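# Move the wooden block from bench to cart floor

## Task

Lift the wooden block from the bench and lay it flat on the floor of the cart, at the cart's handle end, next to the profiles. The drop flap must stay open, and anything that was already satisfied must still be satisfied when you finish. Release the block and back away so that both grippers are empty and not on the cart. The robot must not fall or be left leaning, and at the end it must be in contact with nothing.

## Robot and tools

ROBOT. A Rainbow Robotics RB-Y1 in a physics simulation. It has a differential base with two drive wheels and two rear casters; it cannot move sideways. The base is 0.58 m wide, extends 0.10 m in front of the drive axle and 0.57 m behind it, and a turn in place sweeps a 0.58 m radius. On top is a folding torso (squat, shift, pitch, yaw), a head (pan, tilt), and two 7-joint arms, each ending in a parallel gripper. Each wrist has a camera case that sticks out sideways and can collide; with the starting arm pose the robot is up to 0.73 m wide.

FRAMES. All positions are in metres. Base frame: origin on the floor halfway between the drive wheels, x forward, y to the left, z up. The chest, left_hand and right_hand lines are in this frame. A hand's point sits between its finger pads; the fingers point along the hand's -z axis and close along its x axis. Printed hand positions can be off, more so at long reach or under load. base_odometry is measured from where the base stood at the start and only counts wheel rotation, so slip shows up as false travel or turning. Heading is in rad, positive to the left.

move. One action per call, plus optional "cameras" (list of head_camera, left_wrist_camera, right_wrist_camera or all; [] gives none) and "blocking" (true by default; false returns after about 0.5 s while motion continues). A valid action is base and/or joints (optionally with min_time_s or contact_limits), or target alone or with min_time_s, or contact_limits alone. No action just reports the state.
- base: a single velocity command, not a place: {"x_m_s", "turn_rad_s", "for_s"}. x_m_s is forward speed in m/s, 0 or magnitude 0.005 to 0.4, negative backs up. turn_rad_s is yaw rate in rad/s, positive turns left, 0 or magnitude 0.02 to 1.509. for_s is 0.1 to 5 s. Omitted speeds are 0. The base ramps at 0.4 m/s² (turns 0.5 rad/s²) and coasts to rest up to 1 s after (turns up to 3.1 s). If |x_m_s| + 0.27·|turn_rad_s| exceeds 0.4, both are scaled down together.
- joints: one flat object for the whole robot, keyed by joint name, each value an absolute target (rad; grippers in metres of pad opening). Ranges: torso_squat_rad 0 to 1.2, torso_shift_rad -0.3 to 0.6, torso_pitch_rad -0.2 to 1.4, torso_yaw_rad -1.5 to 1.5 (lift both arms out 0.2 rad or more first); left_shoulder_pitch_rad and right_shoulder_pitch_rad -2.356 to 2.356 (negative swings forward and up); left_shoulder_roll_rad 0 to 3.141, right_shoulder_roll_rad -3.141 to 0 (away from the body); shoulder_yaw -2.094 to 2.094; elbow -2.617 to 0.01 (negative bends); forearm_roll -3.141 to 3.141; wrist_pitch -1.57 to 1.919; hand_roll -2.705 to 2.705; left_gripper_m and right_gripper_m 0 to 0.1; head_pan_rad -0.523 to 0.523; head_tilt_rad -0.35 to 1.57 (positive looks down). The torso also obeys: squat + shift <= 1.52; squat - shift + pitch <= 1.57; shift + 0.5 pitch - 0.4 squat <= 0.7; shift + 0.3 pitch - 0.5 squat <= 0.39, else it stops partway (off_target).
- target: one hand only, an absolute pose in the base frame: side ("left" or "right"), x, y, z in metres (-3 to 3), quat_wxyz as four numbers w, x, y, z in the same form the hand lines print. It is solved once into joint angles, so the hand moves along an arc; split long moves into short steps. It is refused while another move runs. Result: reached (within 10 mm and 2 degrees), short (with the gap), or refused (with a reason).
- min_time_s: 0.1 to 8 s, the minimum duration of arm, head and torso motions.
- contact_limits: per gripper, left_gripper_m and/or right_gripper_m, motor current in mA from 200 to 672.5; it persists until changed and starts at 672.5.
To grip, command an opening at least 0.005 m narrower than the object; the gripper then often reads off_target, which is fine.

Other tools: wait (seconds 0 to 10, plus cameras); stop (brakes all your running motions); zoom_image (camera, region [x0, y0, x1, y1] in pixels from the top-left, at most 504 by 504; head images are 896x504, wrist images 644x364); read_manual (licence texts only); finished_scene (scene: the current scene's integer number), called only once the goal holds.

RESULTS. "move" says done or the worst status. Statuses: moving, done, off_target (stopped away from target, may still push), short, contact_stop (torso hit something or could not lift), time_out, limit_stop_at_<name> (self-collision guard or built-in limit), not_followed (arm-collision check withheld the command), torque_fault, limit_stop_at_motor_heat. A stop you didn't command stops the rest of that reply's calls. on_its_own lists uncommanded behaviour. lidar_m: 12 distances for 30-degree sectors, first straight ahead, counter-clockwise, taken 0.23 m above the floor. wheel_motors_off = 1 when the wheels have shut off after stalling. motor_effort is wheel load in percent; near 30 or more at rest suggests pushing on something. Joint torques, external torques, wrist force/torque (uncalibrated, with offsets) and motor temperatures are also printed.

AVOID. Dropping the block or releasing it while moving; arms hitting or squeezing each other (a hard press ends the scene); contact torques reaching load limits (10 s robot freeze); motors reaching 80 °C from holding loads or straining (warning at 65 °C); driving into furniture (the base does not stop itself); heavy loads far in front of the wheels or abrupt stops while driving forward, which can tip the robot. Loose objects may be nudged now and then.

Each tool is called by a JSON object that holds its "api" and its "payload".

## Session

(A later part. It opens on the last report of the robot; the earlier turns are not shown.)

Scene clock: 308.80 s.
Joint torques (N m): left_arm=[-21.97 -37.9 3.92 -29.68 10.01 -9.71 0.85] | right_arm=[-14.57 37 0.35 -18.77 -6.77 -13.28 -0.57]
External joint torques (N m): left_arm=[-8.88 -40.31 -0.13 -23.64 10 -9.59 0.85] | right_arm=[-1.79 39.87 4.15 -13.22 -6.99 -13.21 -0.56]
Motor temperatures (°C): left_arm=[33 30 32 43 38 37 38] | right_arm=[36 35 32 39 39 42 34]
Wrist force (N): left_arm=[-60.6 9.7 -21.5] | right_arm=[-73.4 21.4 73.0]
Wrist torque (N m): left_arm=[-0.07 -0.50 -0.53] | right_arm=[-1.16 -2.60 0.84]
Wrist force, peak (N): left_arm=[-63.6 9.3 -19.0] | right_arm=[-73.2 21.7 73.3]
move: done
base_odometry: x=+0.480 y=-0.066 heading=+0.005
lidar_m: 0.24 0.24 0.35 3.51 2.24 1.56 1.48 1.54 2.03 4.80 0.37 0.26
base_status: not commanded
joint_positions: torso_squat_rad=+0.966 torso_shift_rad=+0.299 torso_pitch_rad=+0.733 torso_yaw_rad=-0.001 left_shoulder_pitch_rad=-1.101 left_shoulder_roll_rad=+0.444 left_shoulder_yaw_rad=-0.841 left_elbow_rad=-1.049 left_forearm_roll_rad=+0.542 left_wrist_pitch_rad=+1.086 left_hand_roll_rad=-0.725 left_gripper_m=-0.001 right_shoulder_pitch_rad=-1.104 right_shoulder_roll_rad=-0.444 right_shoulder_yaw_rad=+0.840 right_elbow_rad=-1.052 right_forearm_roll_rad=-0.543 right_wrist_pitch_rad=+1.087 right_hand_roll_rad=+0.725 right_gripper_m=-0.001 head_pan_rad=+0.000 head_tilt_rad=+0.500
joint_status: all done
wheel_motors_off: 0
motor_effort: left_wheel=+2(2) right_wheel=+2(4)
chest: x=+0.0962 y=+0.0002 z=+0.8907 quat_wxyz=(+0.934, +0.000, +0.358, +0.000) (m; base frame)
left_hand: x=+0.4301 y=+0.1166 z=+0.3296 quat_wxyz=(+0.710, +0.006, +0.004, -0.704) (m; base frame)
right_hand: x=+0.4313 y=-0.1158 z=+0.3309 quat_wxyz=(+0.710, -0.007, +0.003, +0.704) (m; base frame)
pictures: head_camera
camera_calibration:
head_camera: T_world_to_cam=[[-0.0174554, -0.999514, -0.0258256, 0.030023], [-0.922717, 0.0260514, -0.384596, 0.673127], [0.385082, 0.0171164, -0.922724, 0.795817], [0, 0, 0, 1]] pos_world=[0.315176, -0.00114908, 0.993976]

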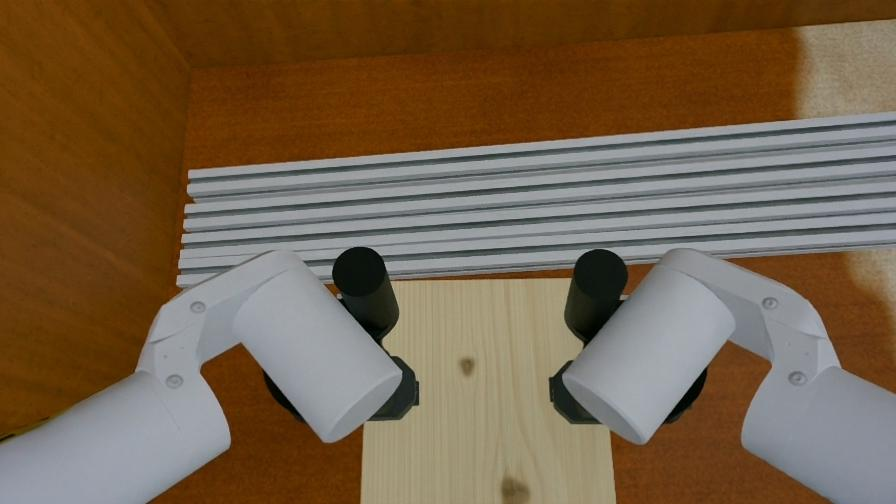

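{"api": "move", "payload": {"joints": {"torso_squat_rad":0.86}, "min_time_s": 1, "cameras": []}}

{"api": "move", "payload": {"joints": {"torso_squat_rad":0.3,"torso_shift_rad":0.3,"torso_pitch_rad":0.25,"left_shoulder_pitch_rad":-0.900,"left_shoulder_roll_rad":0.4025,"left_shoulder_yaw_rad":-0.899,"left_elbow_rad":-1.120,"left_forearm_roll_rad":0.766,"left_wrist_pitch_rad":1.2935,"left_hand_roll_rad":-0.774,"right_shoulder_pitch_rad":-0.900,"right_shoulder_roll_rad":-0.4025,"right_shoulder_yaw_rad":0.899,"right_elbow_rad":-1.120,"right_forearm_roll_rad":-0.766,"right_wrist_pitch_rad":1.2935,"right_hand_roll_rad":0.774,"head_tilt_rad":0.75}, "min_time_s": 3.5, "cameras": ["head_camera"]}}

Scene clock: 315.13 s.
Joint torques (N m): left_arm=[-24.35 -33.09 5.22 -29.26 8.4 -9.84 0.95] | right_arm=[-25.87 34.8 -3.08 -28.71 -7.64 -9.04 -0.68]
External joint torques (N m): left_arm=[-11.36 -35.45 1.21 -23.21 8.38 -9.72 0.95] | right_arm=[-13.23 37.63 0.67 -23.18 -7.85 -8.98 -0.68]
Motor temperatures (°C): left_arm=[33 31 32 43 38 37 38] | right_arm=[36 35 32 39 39 42 34]
Wrist force (N): left_arm=[-55.9 0.8 -17.4] | right_arm=[-55.3 0.9 -16.1]
Wrist torque (N m): left_arm=[-0.08 -0.40 -0.57] | right_arm=[-0.22 -0.89 0.27]
Wrist force, peak (N): left_arm=[-61.7 8.8 -21.6] | right_arm=[-73.4 21.5 73.4]
move: done
base_odometry: x=+0.480 y=-0.066 heading=+0.005
lidar_m: 0.24 0.26 0.33 3.52 2.23 1.57 1.47 1.53 2.03 4.82 0.38 0.26
base_status: not commanded
joint_positions: torso_squat_rad=+0.860 torso_shift_rad=+0.300 torso_pitch_rad=+0.736 torso_yaw_rad=+0.000 left_shoulder_pitch_rad=-1.101 left_shoulder_roll_rad=+0.443 left_shoulder_yaw_rad=-0.841 left_elbow_rad=-1.049 left_forearm_roll_rad=+0.543 left_wrist_pitch_rad=+1.086 left_hand_roll_rad=-0.725 left_gripper_m=-0.001 right_shoulder_pitch_rad=-1.101 right_shoulder_roll_rad=-0.443 right_shoulder_yaw_rad=+0.841 right_elbow_rad=-1.049 right_forearm_roll_rad=-0.543 right_wrist_pitch_rad=+1.086 right_hand_roll_rad=+0.725 right_gripper_m=-0.001 head_pan_rad=+0.000 head_tilt_rad=+0.500
joint_status: all done
wheel_motors_off: 0
motor_effort: left_wheel=+0(4) right_wheel=-1(4)
chest: x=+0.1147 y=+0.0001 z=+0.9462 quat_wxyz=(+0.933, +0.000, +0.360, +0.000) (m; base frame)
left_hand: x=+0.4463 y=+0.1162 z=+0.3840 quat_wxyz=(+0.710, +0.005, +0.006, -0.705) (m; base frame)
right_hand: x=+0.4463 y=-0.1166 z=+0.3840 quat_wxyz=(+0.710, -0.005, +0.006, +0.704) (m; base frame)
pictures: none
No camera images: "cameras" was empty.

Scene clock: 318.93 s.
Joint torques (N m): left_arm=[-26.51 -33.78 11.14 -28.63 10.58 -10.18 0.38] | right_arm=[-29.44 35.17 -8.06 -28.83 -9.72 -9.33 -0.48]
External joint torques (N m): left_arm=[-9.04 -37.41 5.08 -22.89 10.55 -10.06 0.38] | right_arm=[-12.33 39.2 -2.44 -23.55 -9.95 -9.26 -0.48]
Motor temperatures (°C): left_arm=[33 31 32 43 38 37 38] | right_arm=[36 35 32 39 39 42 34]
Wrist force (N): left_arm=[-61.7 1.7 -18.5] | right_arm=[-61.6 1.5 -15.9]
Wrist torque (N m): left_arm=[-0.08 -0.13 -0.66] | right_arm=[-0.31 -1.00 0.66]
Wrist force, peak (N): left_arm=[-70.9 0.7 -17.4] | right_arm=[-69.8 1.0 -18.0]
move: done
base_odometry: x=+0.480 y=-0.066 heading=+0.005
lidar_m: 0.25 0.25 0.34 3.51 2.25 1.56 1.49 1.54 2.03 4.82 0.38 0.26
base_status: not commanded
joint_positions: torso_squat_rad=+0.300 torso_shift_rad=+0.300 torso_pitch_rad=+0.251 torso_yaw_rad=+0.000 left_shoulder_pitch_rad=-0.897 left_shoulder_roll_rad=+0.412 left_shoulder_yaw_rad=-0.900 left_elbow_rad=-1.114 left_forearm_roll_rad=+0.763 left_wrist_pitch_rad=+1.296 left_hand_roll_rad=-0.774 left_gripper_m=-0.001 right_shoulder_pitch_rad=-0.897 right_shoulder_roll_rad=-0.412 right_shoulder_yaw_rad=+0.900 right_elbow_rad=-1.114 right_forearm_roll_rad=-0.764 right_wrist_pitch_rad=+1.296 right_hand_roll_rad=+0.774 right_gripper_m=-0.001 head_pan_rad=+0.000 head_tilt_rad=+0.750
joint_status: all done
wheel_motors_off: 0
motor_effort: left_wheel=+0(1) right_wheel=+1(3)
chest: x=+0.0465 y=+0.0002 z=+1.2191 quat_wxyz=(+0.992, +0.000, +0.125, +0.000) (m; base frame)
left_hand: x=+0.4350 y=+0.1166 z=+0.7703 quat_wxyz=(+0.709, +0.005, +0.005, -0.705) (m; base frame)
right_hand: x=+0.4350 y=-0.1169 z=+0.7702 quat_wxyz=(+0.710, -0.006, +0.005, +0.704) (m; base frame)
pictures: head_camera
camera_calibration:
head_camera: T_world_to_cam=[[-0.0106175, -0.999506, -0.0295842, 0.0421012], [-0.809504, 0.0259601, -0.58654, 0.972193], [0.587019, 0.0177209, -0.809379, 1.01536], [0, 0, 0, 1]] pos_world=[0.191405, -0.00115088, 1.39329]

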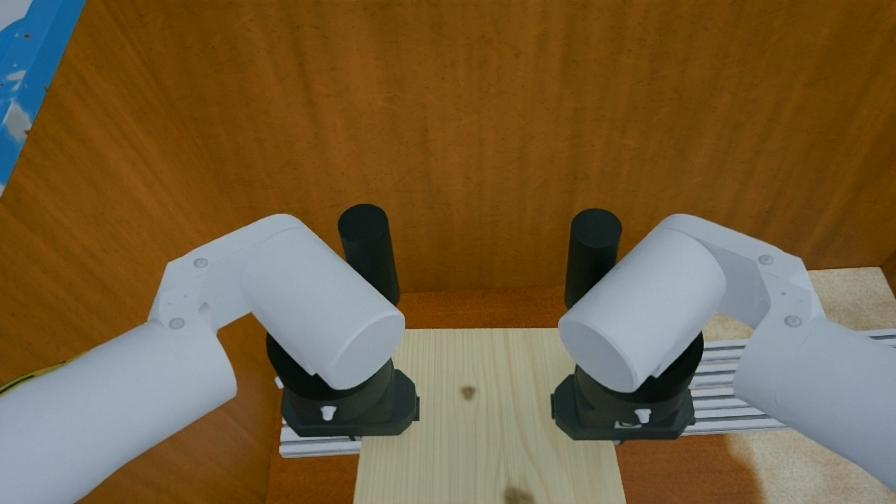

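{"api": "move", "payload": {"base": {"x_m_s":-0.25,"for_s":1.4}, "cameras": []}}

{"api": "move", "payload": {"base": {"turn_rad_s":0.4,"for_s":1.0}, "cameras": []}}

{"api": "move", "payload": {"base": {"x_m_s":-0.2,"for_s":1.0}, "cameras": []}}

{"api": "move", "payload": {"base": {"turn_rad_s":-0.35,"for_s":0.98}, "cameras": ["head_camera"]}}

Scene clock: 323.93 s.
Joint torques (N m): left_arm=[-27.93 -33.27 11.76 -28.51 10.47 -10.4 0.37] | right_arm=[-31 34.74 -8.91 -28.77 -9.59 -9.64 -0.3]
External joint torques (N m): left_arm=[-10.47 -36.9 5.71 -22.78 10.45 -10.27 0.37] | right_arm=[-13.91 38.77 -3.29 -23.5 -9.81 -9.58 -0.3]
Motor temperatures (°C): left_arm=[33 31 32 43 38 37 38] | right_arm=[36 35 32 39 40 42 34]
Wrist force (N): left_arm=[-61.5 1.6 -18.2] | right_arm=[-61.4 0.9 -15.6]
Wrist torque (N m): left_arm=[-0.06 -0.21 -0.60] | right_arm=[-0.24 -0.97 0.66]
Wrist force, peak (N): left_arm=[-63.0 2.2 -19.2] | right_arm=[-61.9 0.1 -16.1]
move: done
base_odometry: x=+0.130 y=-0.067 heading=+0.004
lidar_m: 0.59 0.61 1.57 4.63 1.70 1.19 1.13 1.18 1.56 3.66 0.88 0.63
base_status: done (sent for 1.4 of 1.4 s)
joint_positions: torso_squat_rad=+0.300 torso_shift_rad=+0.300 torso_pitch_rad=+0.251 torso_yaw_rad=+0.000 left_shoulder_pitch_rad=-0.897 left_shoulder_roll_rad=+0.411 left_shoulder_yaw_rad=-0.900 left_elbow_rad=-1.114 left_forearm_roll_rad=+0.763 left_wrist_pitch_rad=+1.296 left_hand_roll_rad=-0.774 left_gripper_m=-0.001 right_shoulder_pitch_rad=-0.897 right_shoulder_roll_rad=-0.412 right_shoulder_yaw_rad=+0.900 right_elbow_rad=-1.114 right_forearm_roll_rad=-0.764 right_wrist_pitch_rad=+1.296 right_hand_roll_rad=+0.774 right_gripper_m=-0.001 head_pan_rad=+0.000 head_tilt_rad=+0.750
joint_status: not commanded
wheel_motors_off: 0
motor_effort: left_wheel=-12(24) right_wheel=+13(32)
chest: x=+0.0465 y=+0.0001 z=+1.2191 quat_wxyz=(+0.992, +0.000, +0.125, +0.000) (m; base frame)
left_hand: x=+0.4348 y=+0.1167 z=+0.7702 quat_wxyz=(+0.709, +0.005, +0.005, -0.705) (m; base frame)
right_hand: x=+0.4348 y=-0.1170 z=+0.7701 quat_wxyz=(+0.710, -0.005, +0.005, +0.704) (m; base frame)
pictures: none
No camera images: "cameras" was empty.

Scene clock: 326.07 s.
Joint torques (N m): left_arm=[-27.75 -33.24 11.69 -28.47 10.45 -10.44 0.43] | right_arm=[-31.13 34.69 -8.75 -28.91 -9.54 -9.63 -0.54]
External joint torques (N m): left_arm=[-10.29 -36.87 5.64 -22.74 10.42 -10.31 0.43] | right_arm=[-14.04 38.71 -3.13 -23.64 -9.77 -9.57 -0.54]
Motor temperatures (°C): left_arm=[33 31 32 44 38 37 38] | right_arm=[36 35 32 39 40 42 34]
Wrist force (N): left_arm=[-61.7 1.4 -18.7] | right_arm=[-62.2 1.3 -15.6]
Wrist torque (N m): left_arm=[-0.02 -0.17 -0.63] | right_arm=[-0.28 -1.02 0.66]
Wrist force, peak (N): left_arm=[-62.6 2.5 -18.9] | right_arm=[-62.3 1.1 -16.0]
move: done
base_odometry: x=+0.130 y=-0.067 heading=+0.403
lidar_m: 0.60 1.02 3.32 2.01 1.26 1.13 1.13 1.41 2.72 1.05 0.66 0.59
base_status: done (sent for 1 of 1 s)
joint_positions: torso_squat_rad=+0.300 torso_shift_rad=+0.300 torso_pitch_rad=+0.251 torso_yaw_rad=+0.000 left_shoulder_pitch_rad=-0.897 left_shoulder_roll_rad=+0.411 left_shoulder_yaw_rad=-0.900 left_elbow_rad=-1.114 left_forearm_roll_rad=+0.763 left_wrist_pitch_rad=+1.296 left_hand_roll_rad=-0.774 left_gripper_m=-0.001 right_shoulder_pitch_rad=-0.897 right_shoulder_roll_rad=-0.412 right_shoulder_yaw_rad=+0.900 right_elbow_rad=-1.114 right_forearm_roll_rad=-0.764 right_wrist_pitch_rad=+1.296 right_hand_roll_rad=+0.774 right_gripper_m=-0.001 head_pan_rad=+0.000 head_tilt_rad=+0.750
joint_status: not commanded
wheel_motors_off: 0
motor_effort: left_wheel=-7(31) right_wheel=+19(38)
chest: x=+0.0465 y=+0.0001 z=+1.2191 quat_wxyz=(+0.992, +0.000, +0.125, +0.000) (m; base frame)
left_hand: x=+0.4348 y=+0.1166 z=+0.7702 quat_wxyz=(+0.709, +0.005, +0.005, -0.705) (m; base frame)
right_hand: x=+0.4348 y=-0.1169 z=+0.7701 quat_wxyz=(+0.710, -0.005, +0.005, +0.704) (m; base frame)
pictures: none
No camera images: "cameras" was empty.

Scene clock: 328.13 s.
Joint torques (N m): left_arm=[-27.96 -33.16 11.75 -28.39 10.46 -10.64 0.49] | right_arm=[-31.42 34.51 -8.76 -28.96 -9.7 -9.63 -0.39]
External joint torques (N m): left_arm=[-10.5 -36.79 5.7 -22.66 10.44 -10.52 0.49] | right_arm=[-14.32 38.53 -3.15 -23.69 -9.93 -9.57 -0.38]
Motor temperatures (°C): left_arm=[33 31 32 44 38 37 38] | right_arm=[37 35 32 39 40 42 34]
Wrist force (N): left_arm=[-61.9 1.6 -19.1] | right_arm=[-61.3 1.3 -16.0]
Wrist torque (N m): left_arm=[-0.07 -0.11 -0.69] | right_arm=[-0.26 -0.97 0.66]
Wrist force, peak (N): left_arm=[-62.6 1.7 -18.7] | right_arm=[-62.2 1.1 -16.1]
move: done
base_odometry: x=-0.054 y=-0.146 heading=+0.403
lidar_m: 0.79 1.21 3.82 1.67 1.05 0.94 0.94 1.17 2.27 2.84 0.86 0.78
base_status: done (sent for 1 of 1 s)
joint_positions: torso_squat_rad=+0.300 torso_shift_rad=+0.300 torso_pitch_rad=+0.251 torso_yaw_rad=+0.000 left_shoulder_pitch_rad=-0.897 left_shoulder_roll_rad=+0.411 left_shoulder_yaw_rad=-0.900 left_elbow_rad=-1.114 left_forearm_roll_rad=+0.763 left_wrist_pitch_rad=+1.296 left_hand_roll_rad=-0.774 left_gripper_m=-0.001 right_shoulder_pitch_rad=-0.897 right_shoulder_roll_rad=-0.412 right_shoulder_yaw_rad=+0.900 right_elbow_rad=-1.114 right_forearm_roll_rad=-0.764 right_wrist_pitch_rad=+1.296 right_hand_roll_rad=+0.774 right_gripper_m=-0.001 head_pan_rad=+0.000 head_tilt_rad=+0.750
joint_status: not commanded
wheel_motors_off: 0
motor_effort: left_wheel=+2(38) right_wheel=-1(19)
chest: x=+0.0465 y=+0.0001 z=+1.2191 quat_wxyz=(+0.992, +0.000, +0.125, +0.000) (m; base frame)
left_hand: x=+0.4348 y=+0.1167 z=+0.7702 quat_wxyz=(+0.709, +0.005, +0.005, -0.705) (m; base frame)
right_hand: x=+0.4348 y=-0.1169 z=+0.7701 quat_wxyz=(+0.710, -0.005, +0.005, +0.704) (m; base frame)
pictures: none
No camera images: "cameras" was empty.

Scene clock: 330.13 s.
Joint torques (N m): left_arm=[-27.95 -32.83 11.43 -28.35 10.37 -10.53 0.41] | right_arm=[-31.3 34.46 -8.66 -28.72 -9.65 -9.58 -0.47]
External joint torques (N m): left_arm=[-10.5 -36.46 5.38 -22.61 10.35 -10.4 0.41] | right_arm=[-14.2 38.48 -3.04 -23.44 -9.88 -9.52 -0.47]
Motor temperatures (°C): left_arm=[33 31 32 44 39 37 38] | right_arm=[37 35 32 40 40 42 34]
Wrist force (N): left_arm=[-61.2 2.7 -17.9] | right_arm=[-62.1 1.2 -15.0]
Wrist torque (N m): left_arm=[-0.20 -0.13 -0.64] | right_arm=[-0.30 -0.99 0.67]
Wrist force, peak (N): left_arm=[-63.1 2.4 -19.3] | right_arm=[-62.3 1.1 -16.1]
move: done
base_odometry: x=-0.054 y=-0.146 heading=+0.065
lidar_m: 0.78 0.83 1.76 3.66 1.33 0.98 0.95 1.00 1.37 3.82 1.11 0.82
base_status: done (sent for 0.97 of 0.97 s)
joint_positions: torso_squat_rad=+0.300 torso_shift_rad=+0.300 torso_pitch_rad=+0.251 torso_yaw_rad=+0.000 left_shoulder_pitch_rad=-0.897 left_shoulder_roll_rad=+0.411 left_shoulder_yaw_rad=-0.900 left_elbow_rad=-1.114 left_forearm_roll_rad=+0.763 left_wrist_pitch_rad=+1.296 left_hand_roll_rad=-0.774 left_gripper_m=-0.001 right_shoulder_pitch_rad=-0.897 right_shoulder_roll_rad=-0.412 right_shoulder_yaw_rad=+0.900 right_elbow_rad=-1.114 right_forearm_roll_rad=-0.764 right_wrist_pitch_rad=+1.296 right_hand_roll_rad=+0.774 right_gripper_m=-0.001 head_pan_rad=+0.000 head_tilt_rad=+0.750
joint_status: not commanded
wheel_motors_off: 0
motor_effort: left_wheel=+15(36) right_wheel=-6(23)
chest: x=+0.0465 y=+0.0001 z=+1.2191 quat_wxyz=(+0.992, +0.000, +0.125, +0.000) (m; base frame)
left_hand: x=+0.4348 y=+0.1166 z=+0.7702 quat_wxyz=(+0.709, +0.005, +0.005, -0.705) (m; base frame)
right_hand: x=+0.4348 y=-0.1169 z=+0.7701 quat_wxyz=(+0.710, -0.005, +0.005, +0.704) (m; base frame)
pictures: head_camera
camera_calibration:
head_camera: T_world_to_cam=[[-0.0106395, -0.999502, -0.0297218, 0.0421973], [-0.809457, 0.02606, -0.5866, 0.97227], [0.587083, 0.0178174, -0.809331, 1.01528], [0, 0, 0, 1]] pos_world=[0.191405, -0.00125082, 1.39329]

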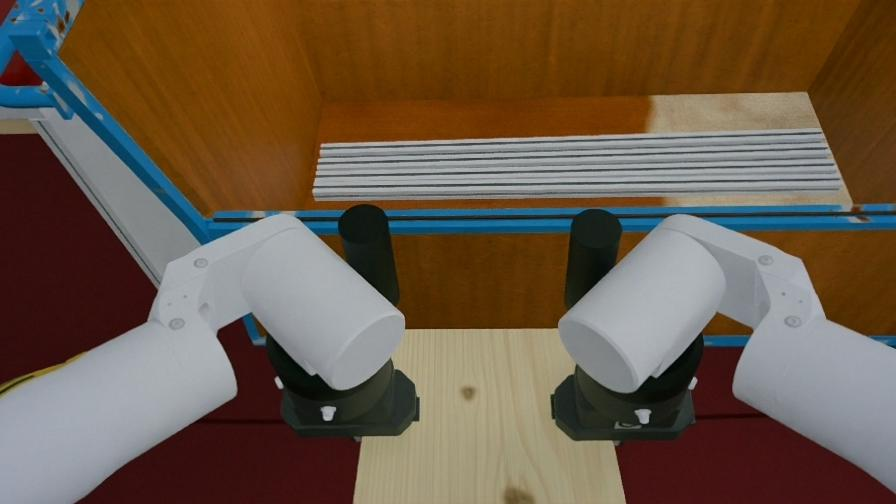

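{"api": "move", "payload": {"base": {"x_m_s":0.25,"for_s":2.16}, "cameras": ["head_camera","left_wrist_camera","right_wrist_camera"]}}

{"api": "move", "payload": {"joints": {"torso_squat_rad":0.80,"torso_shift_rad":0.3,"torso_pitch_rad":0.735,"left_shoulder_pitch_rad":-1.104,"left_shoulder_roll_rad":0.434,"left_shoulder_yaw_rad":-0.841,"left_elbow_rad":-1.055,"left_forearm_roll_rad":0.545,"left_wrist_pitch_rad":1.0836,"left_hand_roll_rad":-0.725,"right_shoulder_pitch_rad":-1.104,"right_shoulder_roll_rad":-0.434,"right_shoulder_yaw_rad":0.841,"right_elbow_rad":-1.055,"right_forearm_roll_rad":-0.545,"right_wrist_pitch_rad":1.0836,"right_hand_roll_rad":0.725,"head_tilt_rad":0.5}, "min_time_s": 3.5}}

Scene clock: 335.73 s.
Joint torques (N m): left_arm=[-26.97 -33.16 12.18 -28.28 10.42 -10.67 0.48] | right_arm=[-31.34 34.53 -8.86 -28.84 -9.69 -9.53 -0.41]
External joint torques (N m): left_arm=[-9.51 -36.79 6.13 -22.54 10.4 -10.54 0.48] | right_arm=[-14.25 38.55 -3.25 -23.57 -9.92 -9.46 -0.41]
Motor temperatures (°C): left_arm=[33 31 32 44 39 37 38] | right_arm=[37 35 32 40 40 42 34]
Wrist force (N): left_arm=[-61.9 2.4 -18.2] | right_arm=[-61.7 1.0 -15.6]
Wrist torque (N m): left_arm=[-0.12 -0.14 -0.64] | right_arm=[-0.26 -0.92 0.65]
Wrist force, peak (N): left_arm=[-63.0 2.2 -19.0] | right_arm=[-62.6 0.9 -14.9]
move: done
base_odometry: x=+0.487 y=-0.110 heading=+0.066
lidar_m: 0.24 0.25 0.35 4.32 2.11 1.54 1.48 1.57 2.15 4.15 0.35 0.25
base_status: done (sent for 2.17 of 2.17 s)
joint_positions: torso_squat_rad=+0.300 torso_shift_rad=+0.300 torso_pitch_rad=+0.251 torso_yaw_rad=+0.000 left_shoulder_pitch_rad=-0.897 left_shoulder_roll_rad=+0.411 left_shoulder_yaw_rad=-0.900 left_elbow_rad=-1.114 left_forearm_roll_rad=+0.763 left_wrist_pitch_rad=+1.296 left_hand_roll_rad=-0.774 left_gripper_m=-0.001 right_shoulder_pitch_rad=-0.897 right_shoulder_roll_rad=-0.412 right_shoulder_yaw_rad=+0.900 right_elbow_rad=-1.114 right_forearm_roll_rad=-0.764 right_wrist_pitch_rad=+1.296 right_hand_roll_rad=+0.774 right_gripper_m=-0.001 head_pan_rad=+0.000 head_tilt_rad=+0.750
joint_status: not commanded
wheel_motors_off: 0
motor_effort: left_wheel=+2(44) right_wheel=-3(27)
chest: x=+0.0466 y=+0.0001 z=+1.2191 quat_wxyz=(+0.992, +0.000, +0.125, +0.000) (m; base frame)
left_hand: x=+0.4349 y=+0.1166 z=+0.7702 quat_wxyz=(+0.709, +0.005, +0.005, -0.705) (m; base frame)
right_hand: x=+0.4348 y=-0.1169 z=+0.7700 quat_wxyz=(+0.710, -0.005, +0.005, +0.704) (m; base frame)
pictures: head_camera, left_wrist_camera, right_wrist_camera
camera_calibration:
head_camera: T_world_to_cam=[[-0.0106437, -0.999502, -0.0297193, 0.0421957], [-0.809539, 0.0260595, -0.586488, 0.972209], [0.58697, 0.0178165, -0.809413, 1.01536], [0, 0, 0, 1]] pos_world=[0.191505, -0.00125082, 1.39329]
left_wrist_camera: T_world_to_cam=[[0.0334635, -0.999155, -0.0238531, 0.119741], [-0.887831, -0.0406778, 0.458369, 0.0668569], [-0.458952, 0.00583892, -0.888442, 0.95566], [0, 0, 0, 1]] pos_world=[0.493953, 0.11678, 0.82126]
right_wrist_camera: T_world_to_cam=[[0.0214061, -0.99971, -0.0110537, -0.118923], [-0.861492, -0.0240546, 0.507201, 0.00823681], [-0.50732, -0.00133449, -0.861757, 0.95615], [0, 0, 0, 1]] pos_world=[0.494715, -0.117415, 0.818477]

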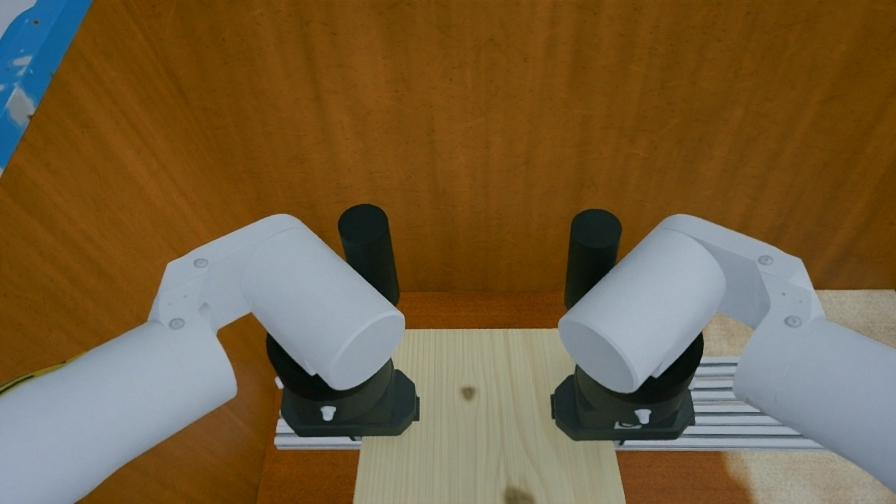

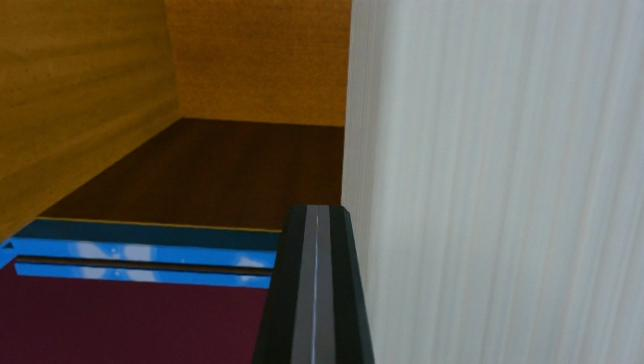

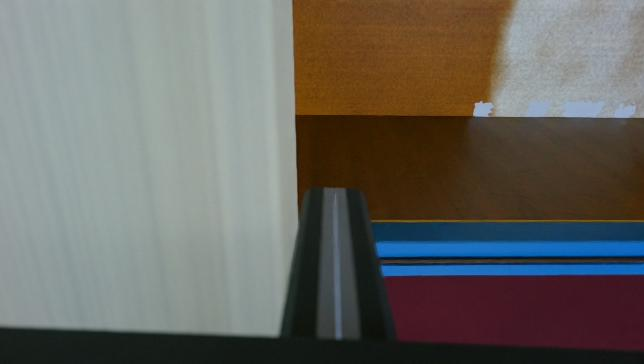

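Scene clock: 339.53 s.
Joint torques (N m): left_arm=[-25.09 -32.59 7.3 -27.99 8.34 -10.26 0.97] | right_arm=[-29.95 32.63 -7.1 -29.32 -7.43 -9.5 -0.84]
External joint torques (N m): left_arm=[-12.09 -34.94 3.29 -21.95 8.31 -10.15 0.97] | right_arm=[-17.33 35.44 -3.36 -23.79 -7.64 -9.44 -0.84]
Motor temperatures (°C): left_arm=[33 31 32 44 39 37 38] | right_arm=[37 35 32 40 40 42 34]
Wrist force (N): left_arm=[-56.7 2.9 -17.3] | right_arm=[-56.2 2.0 -16.0]
Wrist torque (N m): left_arm=[-0.05 -0.30 -0.60] | right_arm=[-0.29 -0.85 0.48]
Wrist force, peak (N): left_arm=[-72.2 2.1 -18.3] | right_arm=[-71.6 2.1 -18.4]
move: done
base_odometry: x=+0.487 y=-0.110 heading=+0.066
lidar_m: 0.22 0.25 0.36 4.31 2.10 1.54 1.48 1.57 2.15 4.16 0.35 0.26
base_status: not commanded
joint_positions: torso_squat_rad=+0.800 torso_shift_rad=+0.300 torso_pitch_rad=+0.736 torso_yaw_rad=+0.000 left_shoulder_pitch_rad=-1.101 left_shoulder_roll_rad=+0.442 left_shoulder_yaw_rad=-0.842 left_elbow_rad=-1.050 left_forearm_roll_rad=+0.543 left_wrist_pitch_rad=+1.086 left_hand_roll_rad=-0.725 left_gripper_m=-0.001 right_shoulder_pitch_rad=-1.100 right_shoulder_roll_rad=-0.443 right_shoulder_yaw_rad=+0.842 right_elbow_rad=-1.049 right_forearm_roll_rad=-0.543 right_wrist_pitch_rad=+1.086 right_hand_roll_rad=+0.725 right_gripper_m=-0.001 head_pan_rad=+0.000 head_tilt_rad=+0.500
joint_status: all done
wheel_motors_off: 0
motor_effort: left_wheel=+2(4) right_wheel=-2(4)
chest: x=+0.1239 y=+0.0001 z=+0.9758 quat_wxyz=(+0.933, +0.000, +0.360, +0.000) (m; base frame)
left_hand: x=+0.4552 y=+0.1160 z=+0.4136 quat_wxyz=(+0.709, +0.005, +0.006, -0.705) (m; base frame)
right_hand: x=+0.4546 y=-0.1165 z=+0.4132 quat_wxyz=(+0.710, -0.004, +0.006, +0.705) (m; base frame)
pictures: head_camera, left_wrist_camera, right_wrist_camera
camera_calibration:
head_camera: T_world_to_cam=[[-0.0172718, -0.999502, -0.0264277, 0.0331764], [-0.923828, 0.0260624, -0.38192, 0.728928], [0.382418, 0.0178182, -0.923818, 0.865016], [0, 0, 0, 1]] pos_world=[0.343179, -0.00125082, 1.07839]
left_wrist_camera: T_world_to_cam=[[0.0334759, -0.999166, -0.0233826, 0.109827], [-0.886945, -0.0404834, 0.460098, 0.247165], [-0.460661, 0.00533686, -0.88756, 0.648648], [0, 0, 0, 1]] pos_world=[0.514352, 0.116279, 0.464562]
right_wrist_camera: T_world_to_cam=[[0.0218728, -0.9997, -0.011051, -0.123037], [-0.860138, -0.0244512, 0.509475, 0.20475], [-0.509592, -0.00163831, -0.860414, 0.659158], [0, 0, 0, 1]] pos_world=[0.514706, -0.116914, 0.461474]

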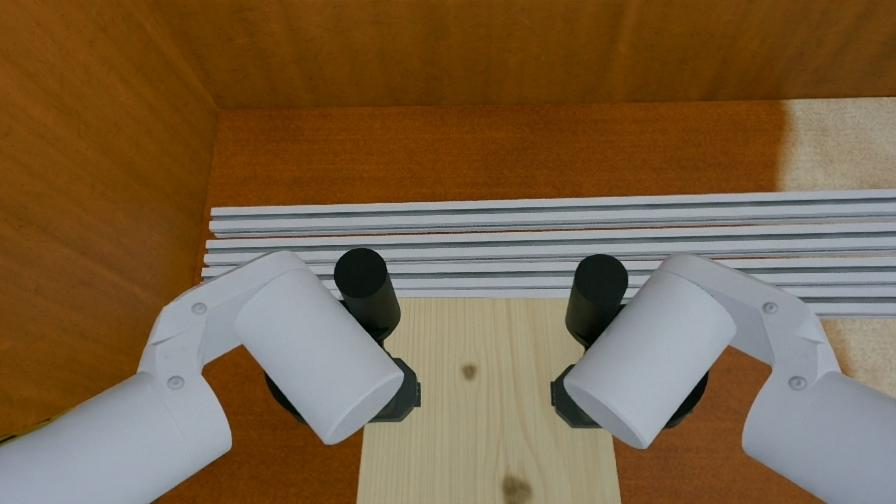

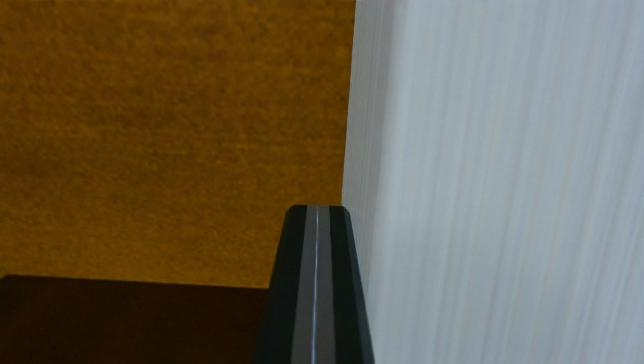

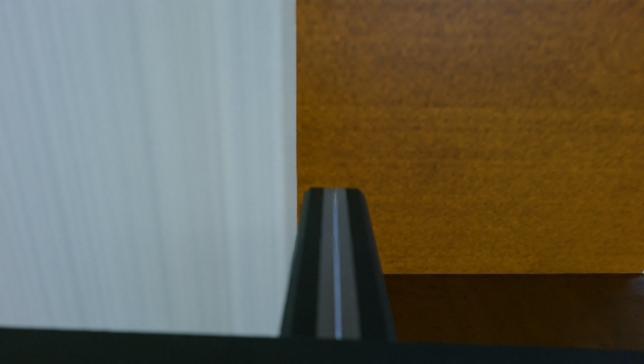

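{"api": "move", "payload": {"base": {"x_m_s":0.05,"for_s":0.36}, "joints": {"torso_squat_rad":0.92}, "min_time_s": 1.2, "cameras": ["head_camera"]}}

{"api": "move", "payload": {"joints": {"torso_squat_rad":0.95}, "min_time_s": 1.2, "cameras": ["head_camera","right_wrist_camera"]}}

Scene clock: 343.57 s.
Joint torques (N m): left_arm=[-24.12 -32.64 6.43 -28.05 8.58 -10 0.98] | right_arm=[-28.25 33.17 -6.3 -29.14 -7.52 -9.34 -0.77]
External joint torques (N m): left_arm=[-11.12 -35 2.41 -22 8.56 -9.88 0.98] | right_arm=[-15.62 35.98 -2.55 -23.61 -7.73 -9.28 -0.77]
Motor temperatures (°C): left_arm=[33 31 32 44 38 37 38] | right_arm=[37 35 32 40 40 42 34]
Wrist force (N): left_arm=[-56.1 2.3 -18.1] | right_arm=[-55.6 2.2 -12.6]
Wrist torque (N m): left_arm=[-0.01 -0.23 -0.56] | right_arm=[-0.38 -0.78 0.32]
Wrist force, peak (N): left_arm=[-57.2 2.4 -17.8] | right_arm=[-56.6 1.9 -16.2]
move: done
base_odometry: x=+0.505 y=-0.109 heading=+0.066
lidar_m: 0.22 0.24 0.32 4.24 2.13 1.55 1.51 1.58 2.16 0.85 0.31 0.23
base_status: done (sent for 0.37 of 0.37 s)
joint_positions: torso_squat_rad=+0.920 torso_shift_rad=+0.300 torso_pitch_rad=+0.735 torso_yaw_rad=+0.000 left_shoulder_pitch_rad=-1.101 left_shoulder_roll_rad=+0.443 left_shoulder_yaw_rad=-0.841 left_elbow_rad=-1.049 left_forearm_roll_rad=+0.543 left_wrist_pitch_rad=+1.086 left_hand_roll_rad=-0.725 left_gripper_m=-0.001 right_shoulder_pitch_rad=-1.100 right_shoulder_roll_rad=-0.443 right_shoulder_yaw_rad=+0.842 right_elbow_rad=-1.049 right_forearm_roll_rad=-0.543 right_wrist_pitch_rad=+1.086 right_hand_roll_rad=+0.725 right_gripper_m=-0.001 head_pan_rad=+0.000 head_tilt_rad=+0.500
joint_status: all done
wheel_motors_off: 0
motor_effort: left_wheel=+2(24) right_wheel=-3(21)
chest: x=+0.1050 y=+0.0000 z=+0.9151 quat_wxyz=(+0.933, +0.000, +0.359, +0.000) (m; base frame)
left_hand: x=+0.4366 y=+0.1160 z=+0.3530 quat_wxyz=(+0.709, +0.005, +0.005, -0.705) (m; base frame)
right_hand: x=+0.4361 y=-0.1165 z=+0.3527 quat_wxyz=(+0.710, -0.005, +0.006, +0.705) (m; base frame)
pictures: head_camera
camera_calibration:
head_camera: T_world_to_cam=[[-0.0172661, -0.999501, -0.0264323, 0.0312469], [-0.923743, 0.0260629, -0.382126, 0.688374], [0.382624, 0.0178189, -0.923732, 0.816052], [0, 0, 0, 1]] pos_world=[0.324179, -0.00125082, 1.01769]

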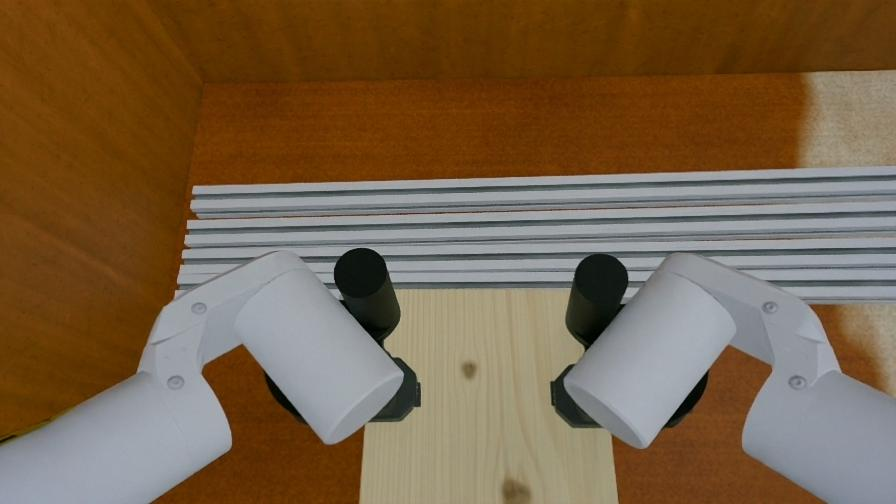

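Scene clock: 345.07 s.
Joint torques (N m): left_arm=[-24.32 -32.93 6.75 -28.23 8.51 -10.11 0.83] | right_arm=[-27.8 32.98 -5.68 -29.23 -7.64 -9.4 -0.43]
External joint torques (N m): left_arm=[-11.33 -35.29 2.73 -22.18 8.48 -9.99 0.83] | right_arm=[-15.17 35.8 -1.93 -23.7 -7.85 -9.34 -0.43]
Motor temperatures (°C): left_arm=[33 31 32 44 38 37 38] | right_arm=[37 35 32 40 40 42 34]
Wrist force (N): left_arm=[-55.4 0.8 -18.2] | right_arm=[-55.5 2.6 -9.9]
Wrist torque (N m): left_arm=[0.01 -0.04 -0.60] | right_arm=[-0.41 -0.77 -0.05]
Wrist force, peak (N): left_arm=[-56.9 1.3 -18.3] | right_arm=[-56.5 1.6 -12.5]
move: done
base_odometry: x=+0.505 y=-0.109 heading=+0.066
lidar_m: 0.21 0.24 0.31 4.24 2.12 1.57 1.50 1.58 2.19 0.86 0.32 0.23
base_status: not commanded
joint_positions: torso_squat_rad=+0.950 torso_shift_rad=+0.300 torso_pitch_rad=+0.735 torso_yaw_rad=+0.000 left_shoulder_pitch_rad=-1.101 left_shoulder_roll_rad=+0.443 left_shoulder_yaw_rad=-0.841 left_elbow_rad=-1.049 left_forearm_roll_rad=+0.543 left_wrist_pitch_rad=+1.086 left_hand_roll_rad=-0.725 left_gripper_m=-0.001 right_shoulder_pitch_rad=-1.100 right_shoulder_roll_rad=-0.443 right_shoulder_yaw_rad=+0.842 right_elbow_rad=-1.049 right_forearm_roll_rad=-0.543 right_wrist_pitch_rad=+1.086 right_hand_roll_rad=+0.725 right_gripper_m=-0.001 head_pan_rad=+0.000 head_tilt_rad=+0.500
joint_status: all done
wheel_motors_off: 0
motor_effort: left_wheel=+3(3) right_wheel=-2(3)
chest: x=+0.1000 y=+0.0000 z=+0.8990 quat_wxyz=(+0.933, +0.000, +0.359, +0.000) (m; base frame)
left_hand: x=+0.4316 y=+0.1161 z=+0.3369 quat_wxyz=(+0.709, +0.005, +0.005, -0.705) (m; base frame)
right_hand: x=+0.4311 y=-0.1165 z=+0.3366 quat_wxyz=(+0.710, -0.005, +0.006, +0.704) (m; base frame)
pictures: head_camera, right_wrist_camera
camera_calibration:
head_camera: T_world_to_cam=[[-0.0172633, -0.999502, -0.0264324, 0.0307342], [-0.923707, 0.026062, -0.382212, 0.677678], [0.38271, 0.0178176, -0.923697, 0.80303], [0, 0, 0, 1]] pos_world=[0.319179, -0.00125082, 1.00158]
right_wrist_camera: T_world_to_cam=[[0.0216102, -0.999705, -0.0111051, -0.12322], [-0.860599, -0.0242541, 0.508706, 0.224059], [-0.508825, -0.00143619, -0.860869, 0.581184], [0, 0, 0, 1]] pos_world=[0.491209, -0.116914, 0.384975]

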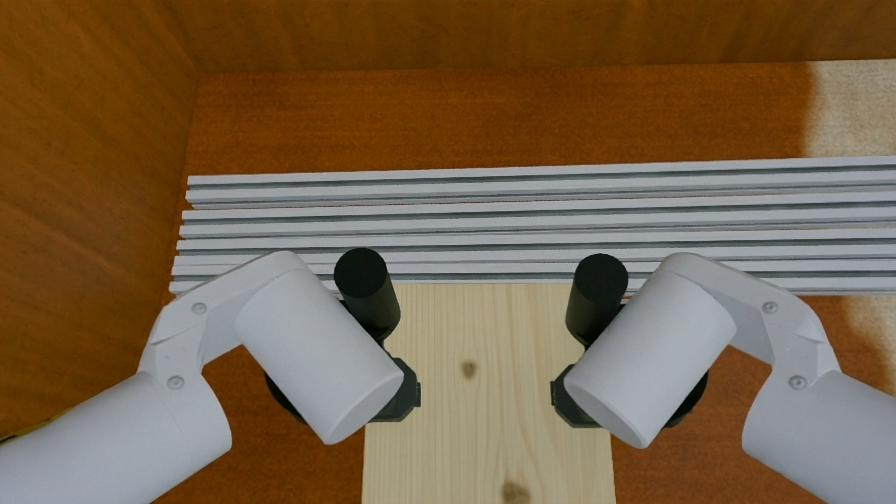

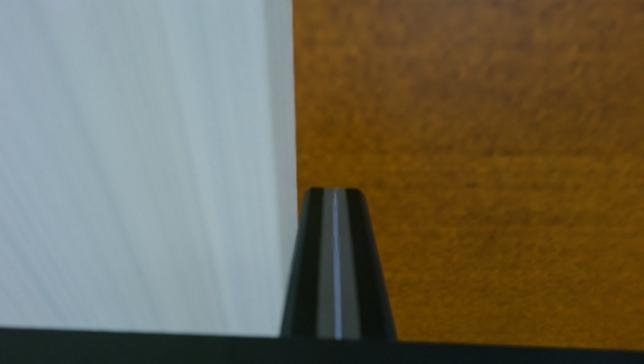

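{"api": "move", "payload": {"joints": {"torso_squat_rad":0.97}, "min_time_s": 1.2, "cameras": []}}

{"api": "move", "payload": {"joints": {"torso_squat_rad":0.985}, "min_time_s": 1.2, "cameras": ["head_camera","right_wrist_camera"]}}

Scene clock: 347.77 s.
Joint torques (N m): left_arm=[-17.32 -38.97 2.27 -25.71 9.28 -13.24 0.84] | right_arm=[-14.48 37.02 -0.65 -18.76 -7.09 -13.86 -0.45]
External joint torques (N m): left_arm=[-4.16 -41.41 -1.8 -19.66 9.26 -13.11 0.83] | right_arm=[-1.65 39.9 3.16 -13.2 -7.31 -13.79 -0.44]
Motor temperatures (°C): left_arm=[33 31 32 44 38 37 38] | right_arm=[37 35 32 40 40 42 34]
Wrist force (N): left_arm=[-72.5 -2.7 36.1] | right_arm=[-75.3 18.5 79.9]
Wrist torque (N m): left_arm=[-0.58 -1.03 -0.79] | right_arm=[-0.43 -2.42 0.33]
Wrist force, peak (N): left_arm=[-73.8 -2.7 35.8] | right_arm=[-76.3 20.2 81.1]
move: done
base_odometry: x=+0.505 y=-0.109 heading=+0.066
lidar_m: 0.21 0.22 0.34 4.24 2.12 1.55 1.49 1.58 2.17 0.86 0.32 0.24
base_status: not commanded
joint_positions: torso_squat_rad=+0.970 torso_shift_rad=+0.298 torso_pitch_rad=+0.730 torso_yaw_rad=+0.000 left_shoulder_pitch_rad=-1.103 left_shoulder_roll_rad=+0.444 left_shoulder_yaw_rad=-0.840 left_elbow_rad=-1.050 left_forearm_roll_rad=+0.543 left_wrist_pitch_rad=+1.087 left_hand_roll_rad=-0.725 left_gripper_m=-0.001 right_shoulder_pitch_rad=-1.104 right_shoulder_roll_rad=-0.444 right_shoulder_yaw_rad=+0.840 right_elbow_rad=-1.052 right_forearm_roll_rad=-0.543 right_wrist_pitch_rad=+1.087 right_hand_roll_rad=+0.725 right_gripper_m=-0.001 head_pan_rad=+0.000 head_tilt_rad=+0.500
joint_status: all done
wheel_motors_off: 0
motor_effort: left_wheel=+5(6) right_wheel=+2(5)
chest: x=+0.0946 y=+0.0001 z=+0.8891 quat_wxyz=(+0.934, +0.000, +0.357, +0.000) (m; base frame)
left_hand: x=+0.4306 y=+0.1166 z=+0.3294 quat_wxyz=(+0.710, +0.008, +0.003, -0.704) (m; base frame)
right_hand: x=+0.4311 y=-0.1156 z=+0.3300 quat_wxyz=(+0.710, -0.007, +0.002, +0.705) (m; base frame)
pictures: none
No camera images: "cameras" was empty.

Scene clock: 349.00 s.
Joint torques (N m): left_arm=[-22.54 -36.89 4.07 -29.31 9.61 -10 0.87] | right_arm=[-17.32 36.8 -0.36 -20.49 -6.55 -12.35 -0.42]
External joint torques (N m): left_arm=[-9.23 -39.36 -0.05 -23.26 9.61 -9.86 0.87] | right_arm=[-4.33 39.76 3.5 -14.94 -6.78 -12.27 -0.42]
Motor temperatures (°C): left_arm=[33 31 32 44 38 37 38] | right_arm=[37 35 32 40 39 42 34]
Wrist force (N): left_arm=[-61.0 8.0 -19.7] | right_arm=[-67.6 16.4 55.0]
Wrist torque (N m): left_arm=[-0.13 -0.47 -0.56] | right_arm=[-0.53 -2.00 0.49]
Wrist force, peak (N): left_arm=[-75.9 1.2 38.7] | right_arm=[-86.9 34.7 137.5]
move: contact_stop
base_odometry: x=+0.505 y=-0.109 heading=+0.066
lidar_m: 0.22 0.24 0.33 4.24 2.13 1.55 1.51 1.60 2.16 0.85 0.33 0.23
base_status: not commanded
joint_positions: torso_squat_rad=+0.976 torso_shift_rad=+0.295 torso_pitch_rad=+0.722 torso_yaw_rad=-0.001 left_shoulder_pitch_rad=-1.101 left_shoulder_roll_rad=+0.444 left_shoulder_yaw_rad=-0.841 left_elbow_rad=-1.049 left_forearm_roll_rad=+0.543 left_wrist_pitch_rad=+1.086 left_hand_roll_rad=-0.725 left_gripper_m=-0.001 right_shoulder_pitch_rad=-1.103 right_shoulder_roll_rad=-0.444 right_shoulder_yaw_rad=+0.840 right_elbow_rad=-1.051 right_forearm_roll_rad=-0.543 right_wrist_pitch_rad=+1.087 right_hand_roll_rad=+0.725 right_gripper_m=-0.001 head_pan_rad=+0.000 head_tilt_rad=+0.500
joint_status: torso_squat_rad contact_stop (moved +0.006 of +0.015)
wheel_motors_off: 0
motor_effort: left_wheel=+1(9) right_wheel=+3(11)
chest: x=+0.0903 y=+0.0002 z=+0.8878 quat_wxyz=(+0.936, +0.000, +0.353, +0.000) (m; base frame)
left_hand: x=+0.4302 y=+0.1163 z=+0.3303 quat_wxyz=(+0.710, +0.010, +0.000, -0.705) (m; base frame)
right_hand: x=+0.4311 y=-0.1162 z=+0.3314 quat_wxyz=(+0.710, -0.010, +0.000, +0.704) (m; base frame)
pictures: head_camera, right_wrist_camera
camera_calibration:
head_camera: T_world_to_cam=[[-0.0174702, -0.999514, -0.0258115, 0.0298786], [-0.918499, 0.0262431, -0.39455, 0.675038], [0.395036, 0.016815, -0.918512, 0.790766], [0, 0, 0, 1]] pos_world=[0.308163, -0.00114775, 0.993436]
right_wrist_camera: T_world_to_cam=[[0.0213958, -0.999703, -0.0116591, -0.122828], [-0.869098, -0.0243624, 0.49404, 0.235216], [-0.494177, -0.000437451, -0.869361, 0.573326], [0, 0, 0, 1]] pos_world=[0.490379, -0.116811, 0.380789]

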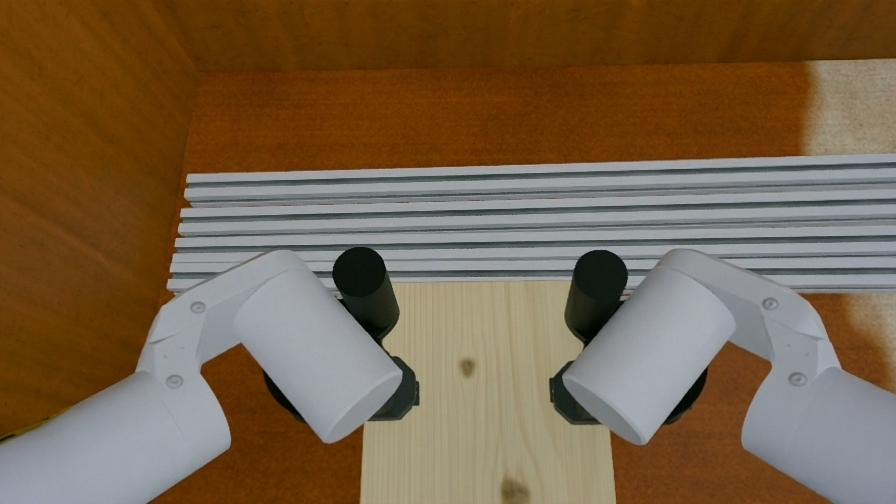

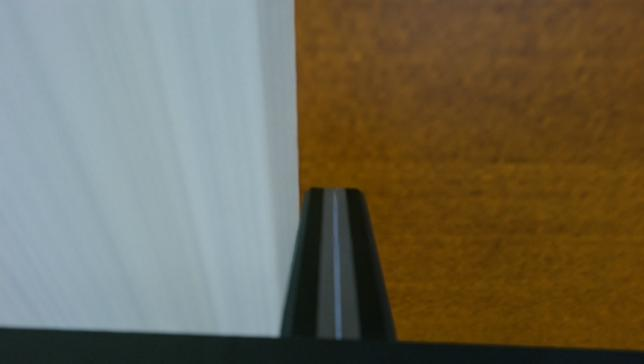

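{"api": "move", "payload": {"joints": {"torso_squat_rad":0.96,"torso_shift_rad":0.3,"torso_pitch_rad":0.735,"torso_yaw_rad":0}, "min_time_s": 1, "cameras": []}}

{"api": "move", "payload": {"joints": {"left_shoulder_pitch_rad":-1.080,"left_shoulder_roll_rad":0.485,"left_shoulder_yaw_rad":-0.829,"left_elbow_rad":-1.080,"left_forearm_roll_rad":0.563,"left_wrist_pitch_rad":1.076,"left_hand_roll_rad":-0.756,"right_shoulder_pitch_rad":-1.080,"right_shoulder_roll_rad":-0.485,"right_shoulder_yaw_rad":0.829,"right_elbow_rad":-1.080,"right_forearm_roll_rad":-0.563,"right_wrist_pitch_rad":1.076,"right_hand_roll_rad":0.756}, "min_time_s": 1.5}}

Scene clock: 353.07 s.
Joint torques (N m): left_arm=[-23.3 -34.7 4.81 -29.34 9.19 -9.95 1] | right_arm=[-20.57 36.04 -0.96 -24.64 -7.1 -10.48 -0.34]
External joint torques (N m): left_arm=[-10.28 -37.07 0.78 -23.29 9.17 -9.83 1] | right_arm=[-7.87 38.89 2.81 -19.1 -7.32 -10.41 -0.34]
Motor temperatures (°C): left_arm=[33 31 32 44 38 37 38] | right_arm=[37 35 32 40 39 43 34]
Wrist force (N): left_arm=[-56.7 4.2 -19.7] | right_arm=[-61.8 7.6 14.9]
Wrist torque (N m): left_arm=[-0.02 -0.32 -0.57] | right_arm=[-0.73 -1.54 0.38]
Wrist force, peak (N): left_arm=[-62.2 7.1 -20.2] | right_arm=[-67.4 16.0 55.7]
move: done
base_odometry: x=+0.505 y=-0.109 heading=+0.066
lidar_m: 0.22 0.23 0.32 4.23 2.12 1.56 1.48 1.58 2.16 0.87 0.32 0.23
base_status: not commanded
joint_positions: torso_squat_rad=+0.960 torso_shift_rad=+0.300 torso_pitch_rad=+0.735 torso_yaw_rad=+0.000 left_shoulder_pitch_rad=-1.101 left_shoulder_roll_rad=+0.443 left_shoulder_yaw_rad=-0.841 left_elbow_rad=-1.049 left_forearm_roll_rad=+0.543 left_wrist_pitch_rad=+1.086 left_hand_roll_rad=-0.725 left_gripper_m=-0.001 right_shoulder_pitch_rad=-1.102 right_shoulder_roll_rad=-0.444 right_shoulder_yaw_rad=+0.840 right_elbow_rad=-1.050 right_forearm_roll_rad=-0.543 right_wrist_pitch_rad=+1.086 right_hand_roll_rad=+0.725 right_gripper_m=-0.001 head_pan_rad=+0.000 head_tilt_rad=+0.500
joint_status: all done
wheel_motors_off: 0
motor_effort: left_wheel=+2(2) right_wheel=+3(5)
chest: x=+0.0980 y=+0.0002 z=+0.8936 quat_wxyz=(+0.933, +0.000, +0.359, +0.000) (m; base frame)
left_hand: x=+0.4304 y=+0.1163 z=+0.3318 quat_wxyz=(+0.710, +0.005, +0.005, -0.705) (m; base frame)
right_hand: x=+0.4311 y=-0.1164 z=+0.3324 quat_wxyz=(+0.710, -0.006, +0.005, +0.704) (m; base frame)
pictures: none
No camera images: "cameras" was empty.

Scene clock: 354.87 s.
Joint torques (N m): left_arm=[-10.61 2.9 6.27 -6.85 0.33 -0.69 -0.23] | right_arm=[-10.73 -4.82 -5.93 -6.69 -0.22 -0.26 0.31]
External joint torques (N m): left_arm=[2.14 -0.28 2.06 -0.89 0.3 -0.55 -0.23] | right_arm=[1.66 -1.19 -1.99 -1.23 -0.43 -0.18 0.31]
Motor temperatures (°C): left_arm=[33 31 32 44 38 37 38] | right_arm=[36 35 32 40 39 42 34]
Wrist force (N): left_arm=[-0.5 0.2 -6.8] | right_arm=[0.6 0.9 -4.4]
Wrist torque (N m): left_arm=[-0.19 0.03 0.10] | right_arm=[-0.12 0.16 -0.11]
Wrist force, peak (N): left_arm=[-58.2 4.6 -19.9] | right_arm=[-62.9 6.3 16.3]
move: done
base_odometry: x=+0.505 y=-0.109 heading=+0.066
lidar_m: 0.21 0.23 0.33 4.23 2.13 1.56 1.50 1.59 2.17 0.87 0.31 0.22
base_status: not commanded
joint_positions: torso_squat_rad=+0.960 torso_shift_rad=+0.300 torso_pitch_rad=+0.735 torso_yaw_rad=+0.000 left_shoulder_pitch_rad=-1.080 left_shoulder_roll_rad=+0.485 left_shoulder_yaw_rad=-0.829 left_elbow_rad=-1.080 left_forearm_roll_rad=+0.563 left_wrist_pitch_rad=+1.076 left_hand_roll_rad=-0.756 left_gripper_m=+0.000 right_shoulder_pitch_rad=-1.080 right_shoulder_roll_rad=-0.485 right_shoulder_yaw_rad=+0.829 right_elbow_rad=-1.080 right_forearm_roll_rad=-0.563 right_wrist_pitch_rad=+1.076 right_hand_roll_rad=+0.756 right_gripper_m=+0.000 head_pan_rad=+0.000 head_tilt_rad=+0.500
joint_status: all done
wheel_motors_off: 0
motor_effort: left_wheel=+1(2) right_wheel=+0(5)
chest: x=+0.0982 y=+0.0001 z=+0.8936 quat_wxyz=(+0.933, +0.000, +0.359, +0.000) (m; base frame)
left_hand: x=+0.4316 y=+0.1321 z=+0.3322 quat_wxyz=(+0.707, +0.004, +0.003, -0.707) (m; base frame)
right_hand: x=+0.4316 y=-0.1319 z=+0.3322 quat_wxyz=(+0.707, -0.004, +0.003, +0.707) (m; base frame)
pictures: head_camera, left_wrist_camera, right_wrist_camera
camera_calibration:
head_camera: T_world_to_cam=[[-0.0171979, -0.999506, -0.026306, 0.0305144], [-0.923622, 0.0259572, -0.382424, 0.674079], [0.382918, 0.0177199, -0.923612, 0.798709], [0, 0, 0, 1]] pos_world=[0.317279, -0.00115088, 0.996284]
left_wrist_camera: T_world_to_cam=[[0.0272205, -0.999469, -0.0179114, 0.125624], [-0.888459, -0.0324015, 0.457811, 0.26471], [-0.458149, 0.00345168, -0.888869, 0.565089], [0, 0, 0, 1]] pos_world=[0.490659, 0.132184, 0.383353]
right_wrist_camera: T_world_to_cam=[[0.0290093, -0.999437, -0.016885, -0.139935], [-0.861937, -0.0335653, 0.505904, 0.226531], [-0.506186, -0.000122134, -0.862425, 0.577122], [0, 0, 0, 1]] pos_world=[0.491446, -0.132182, 0.380759]

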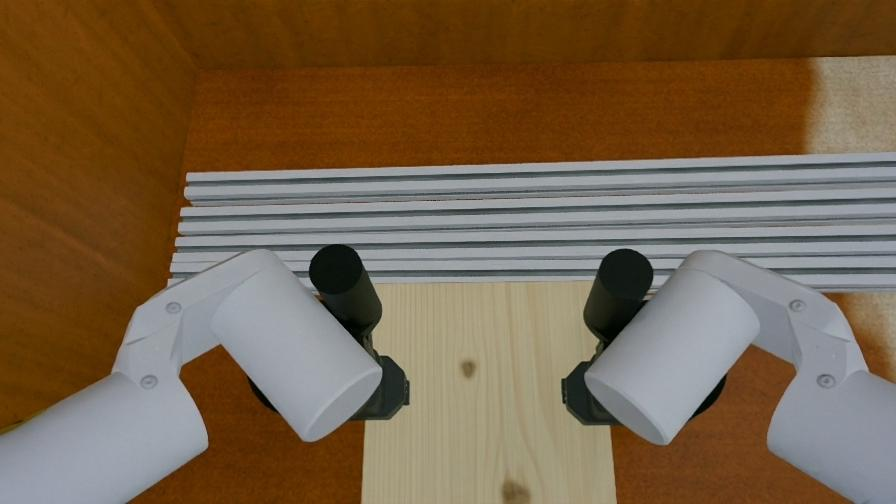

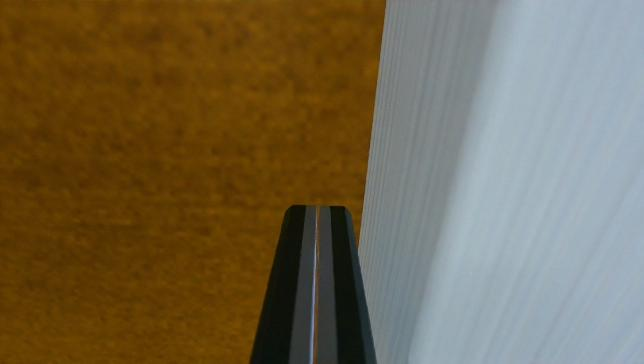

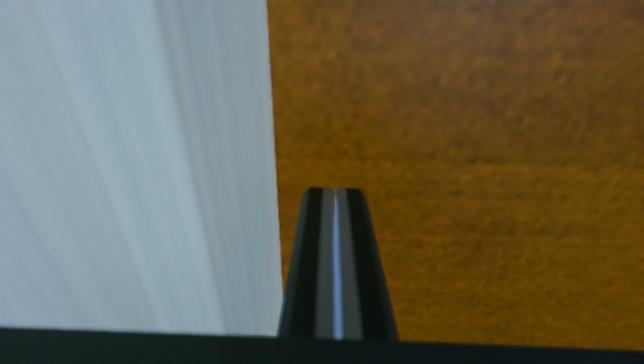

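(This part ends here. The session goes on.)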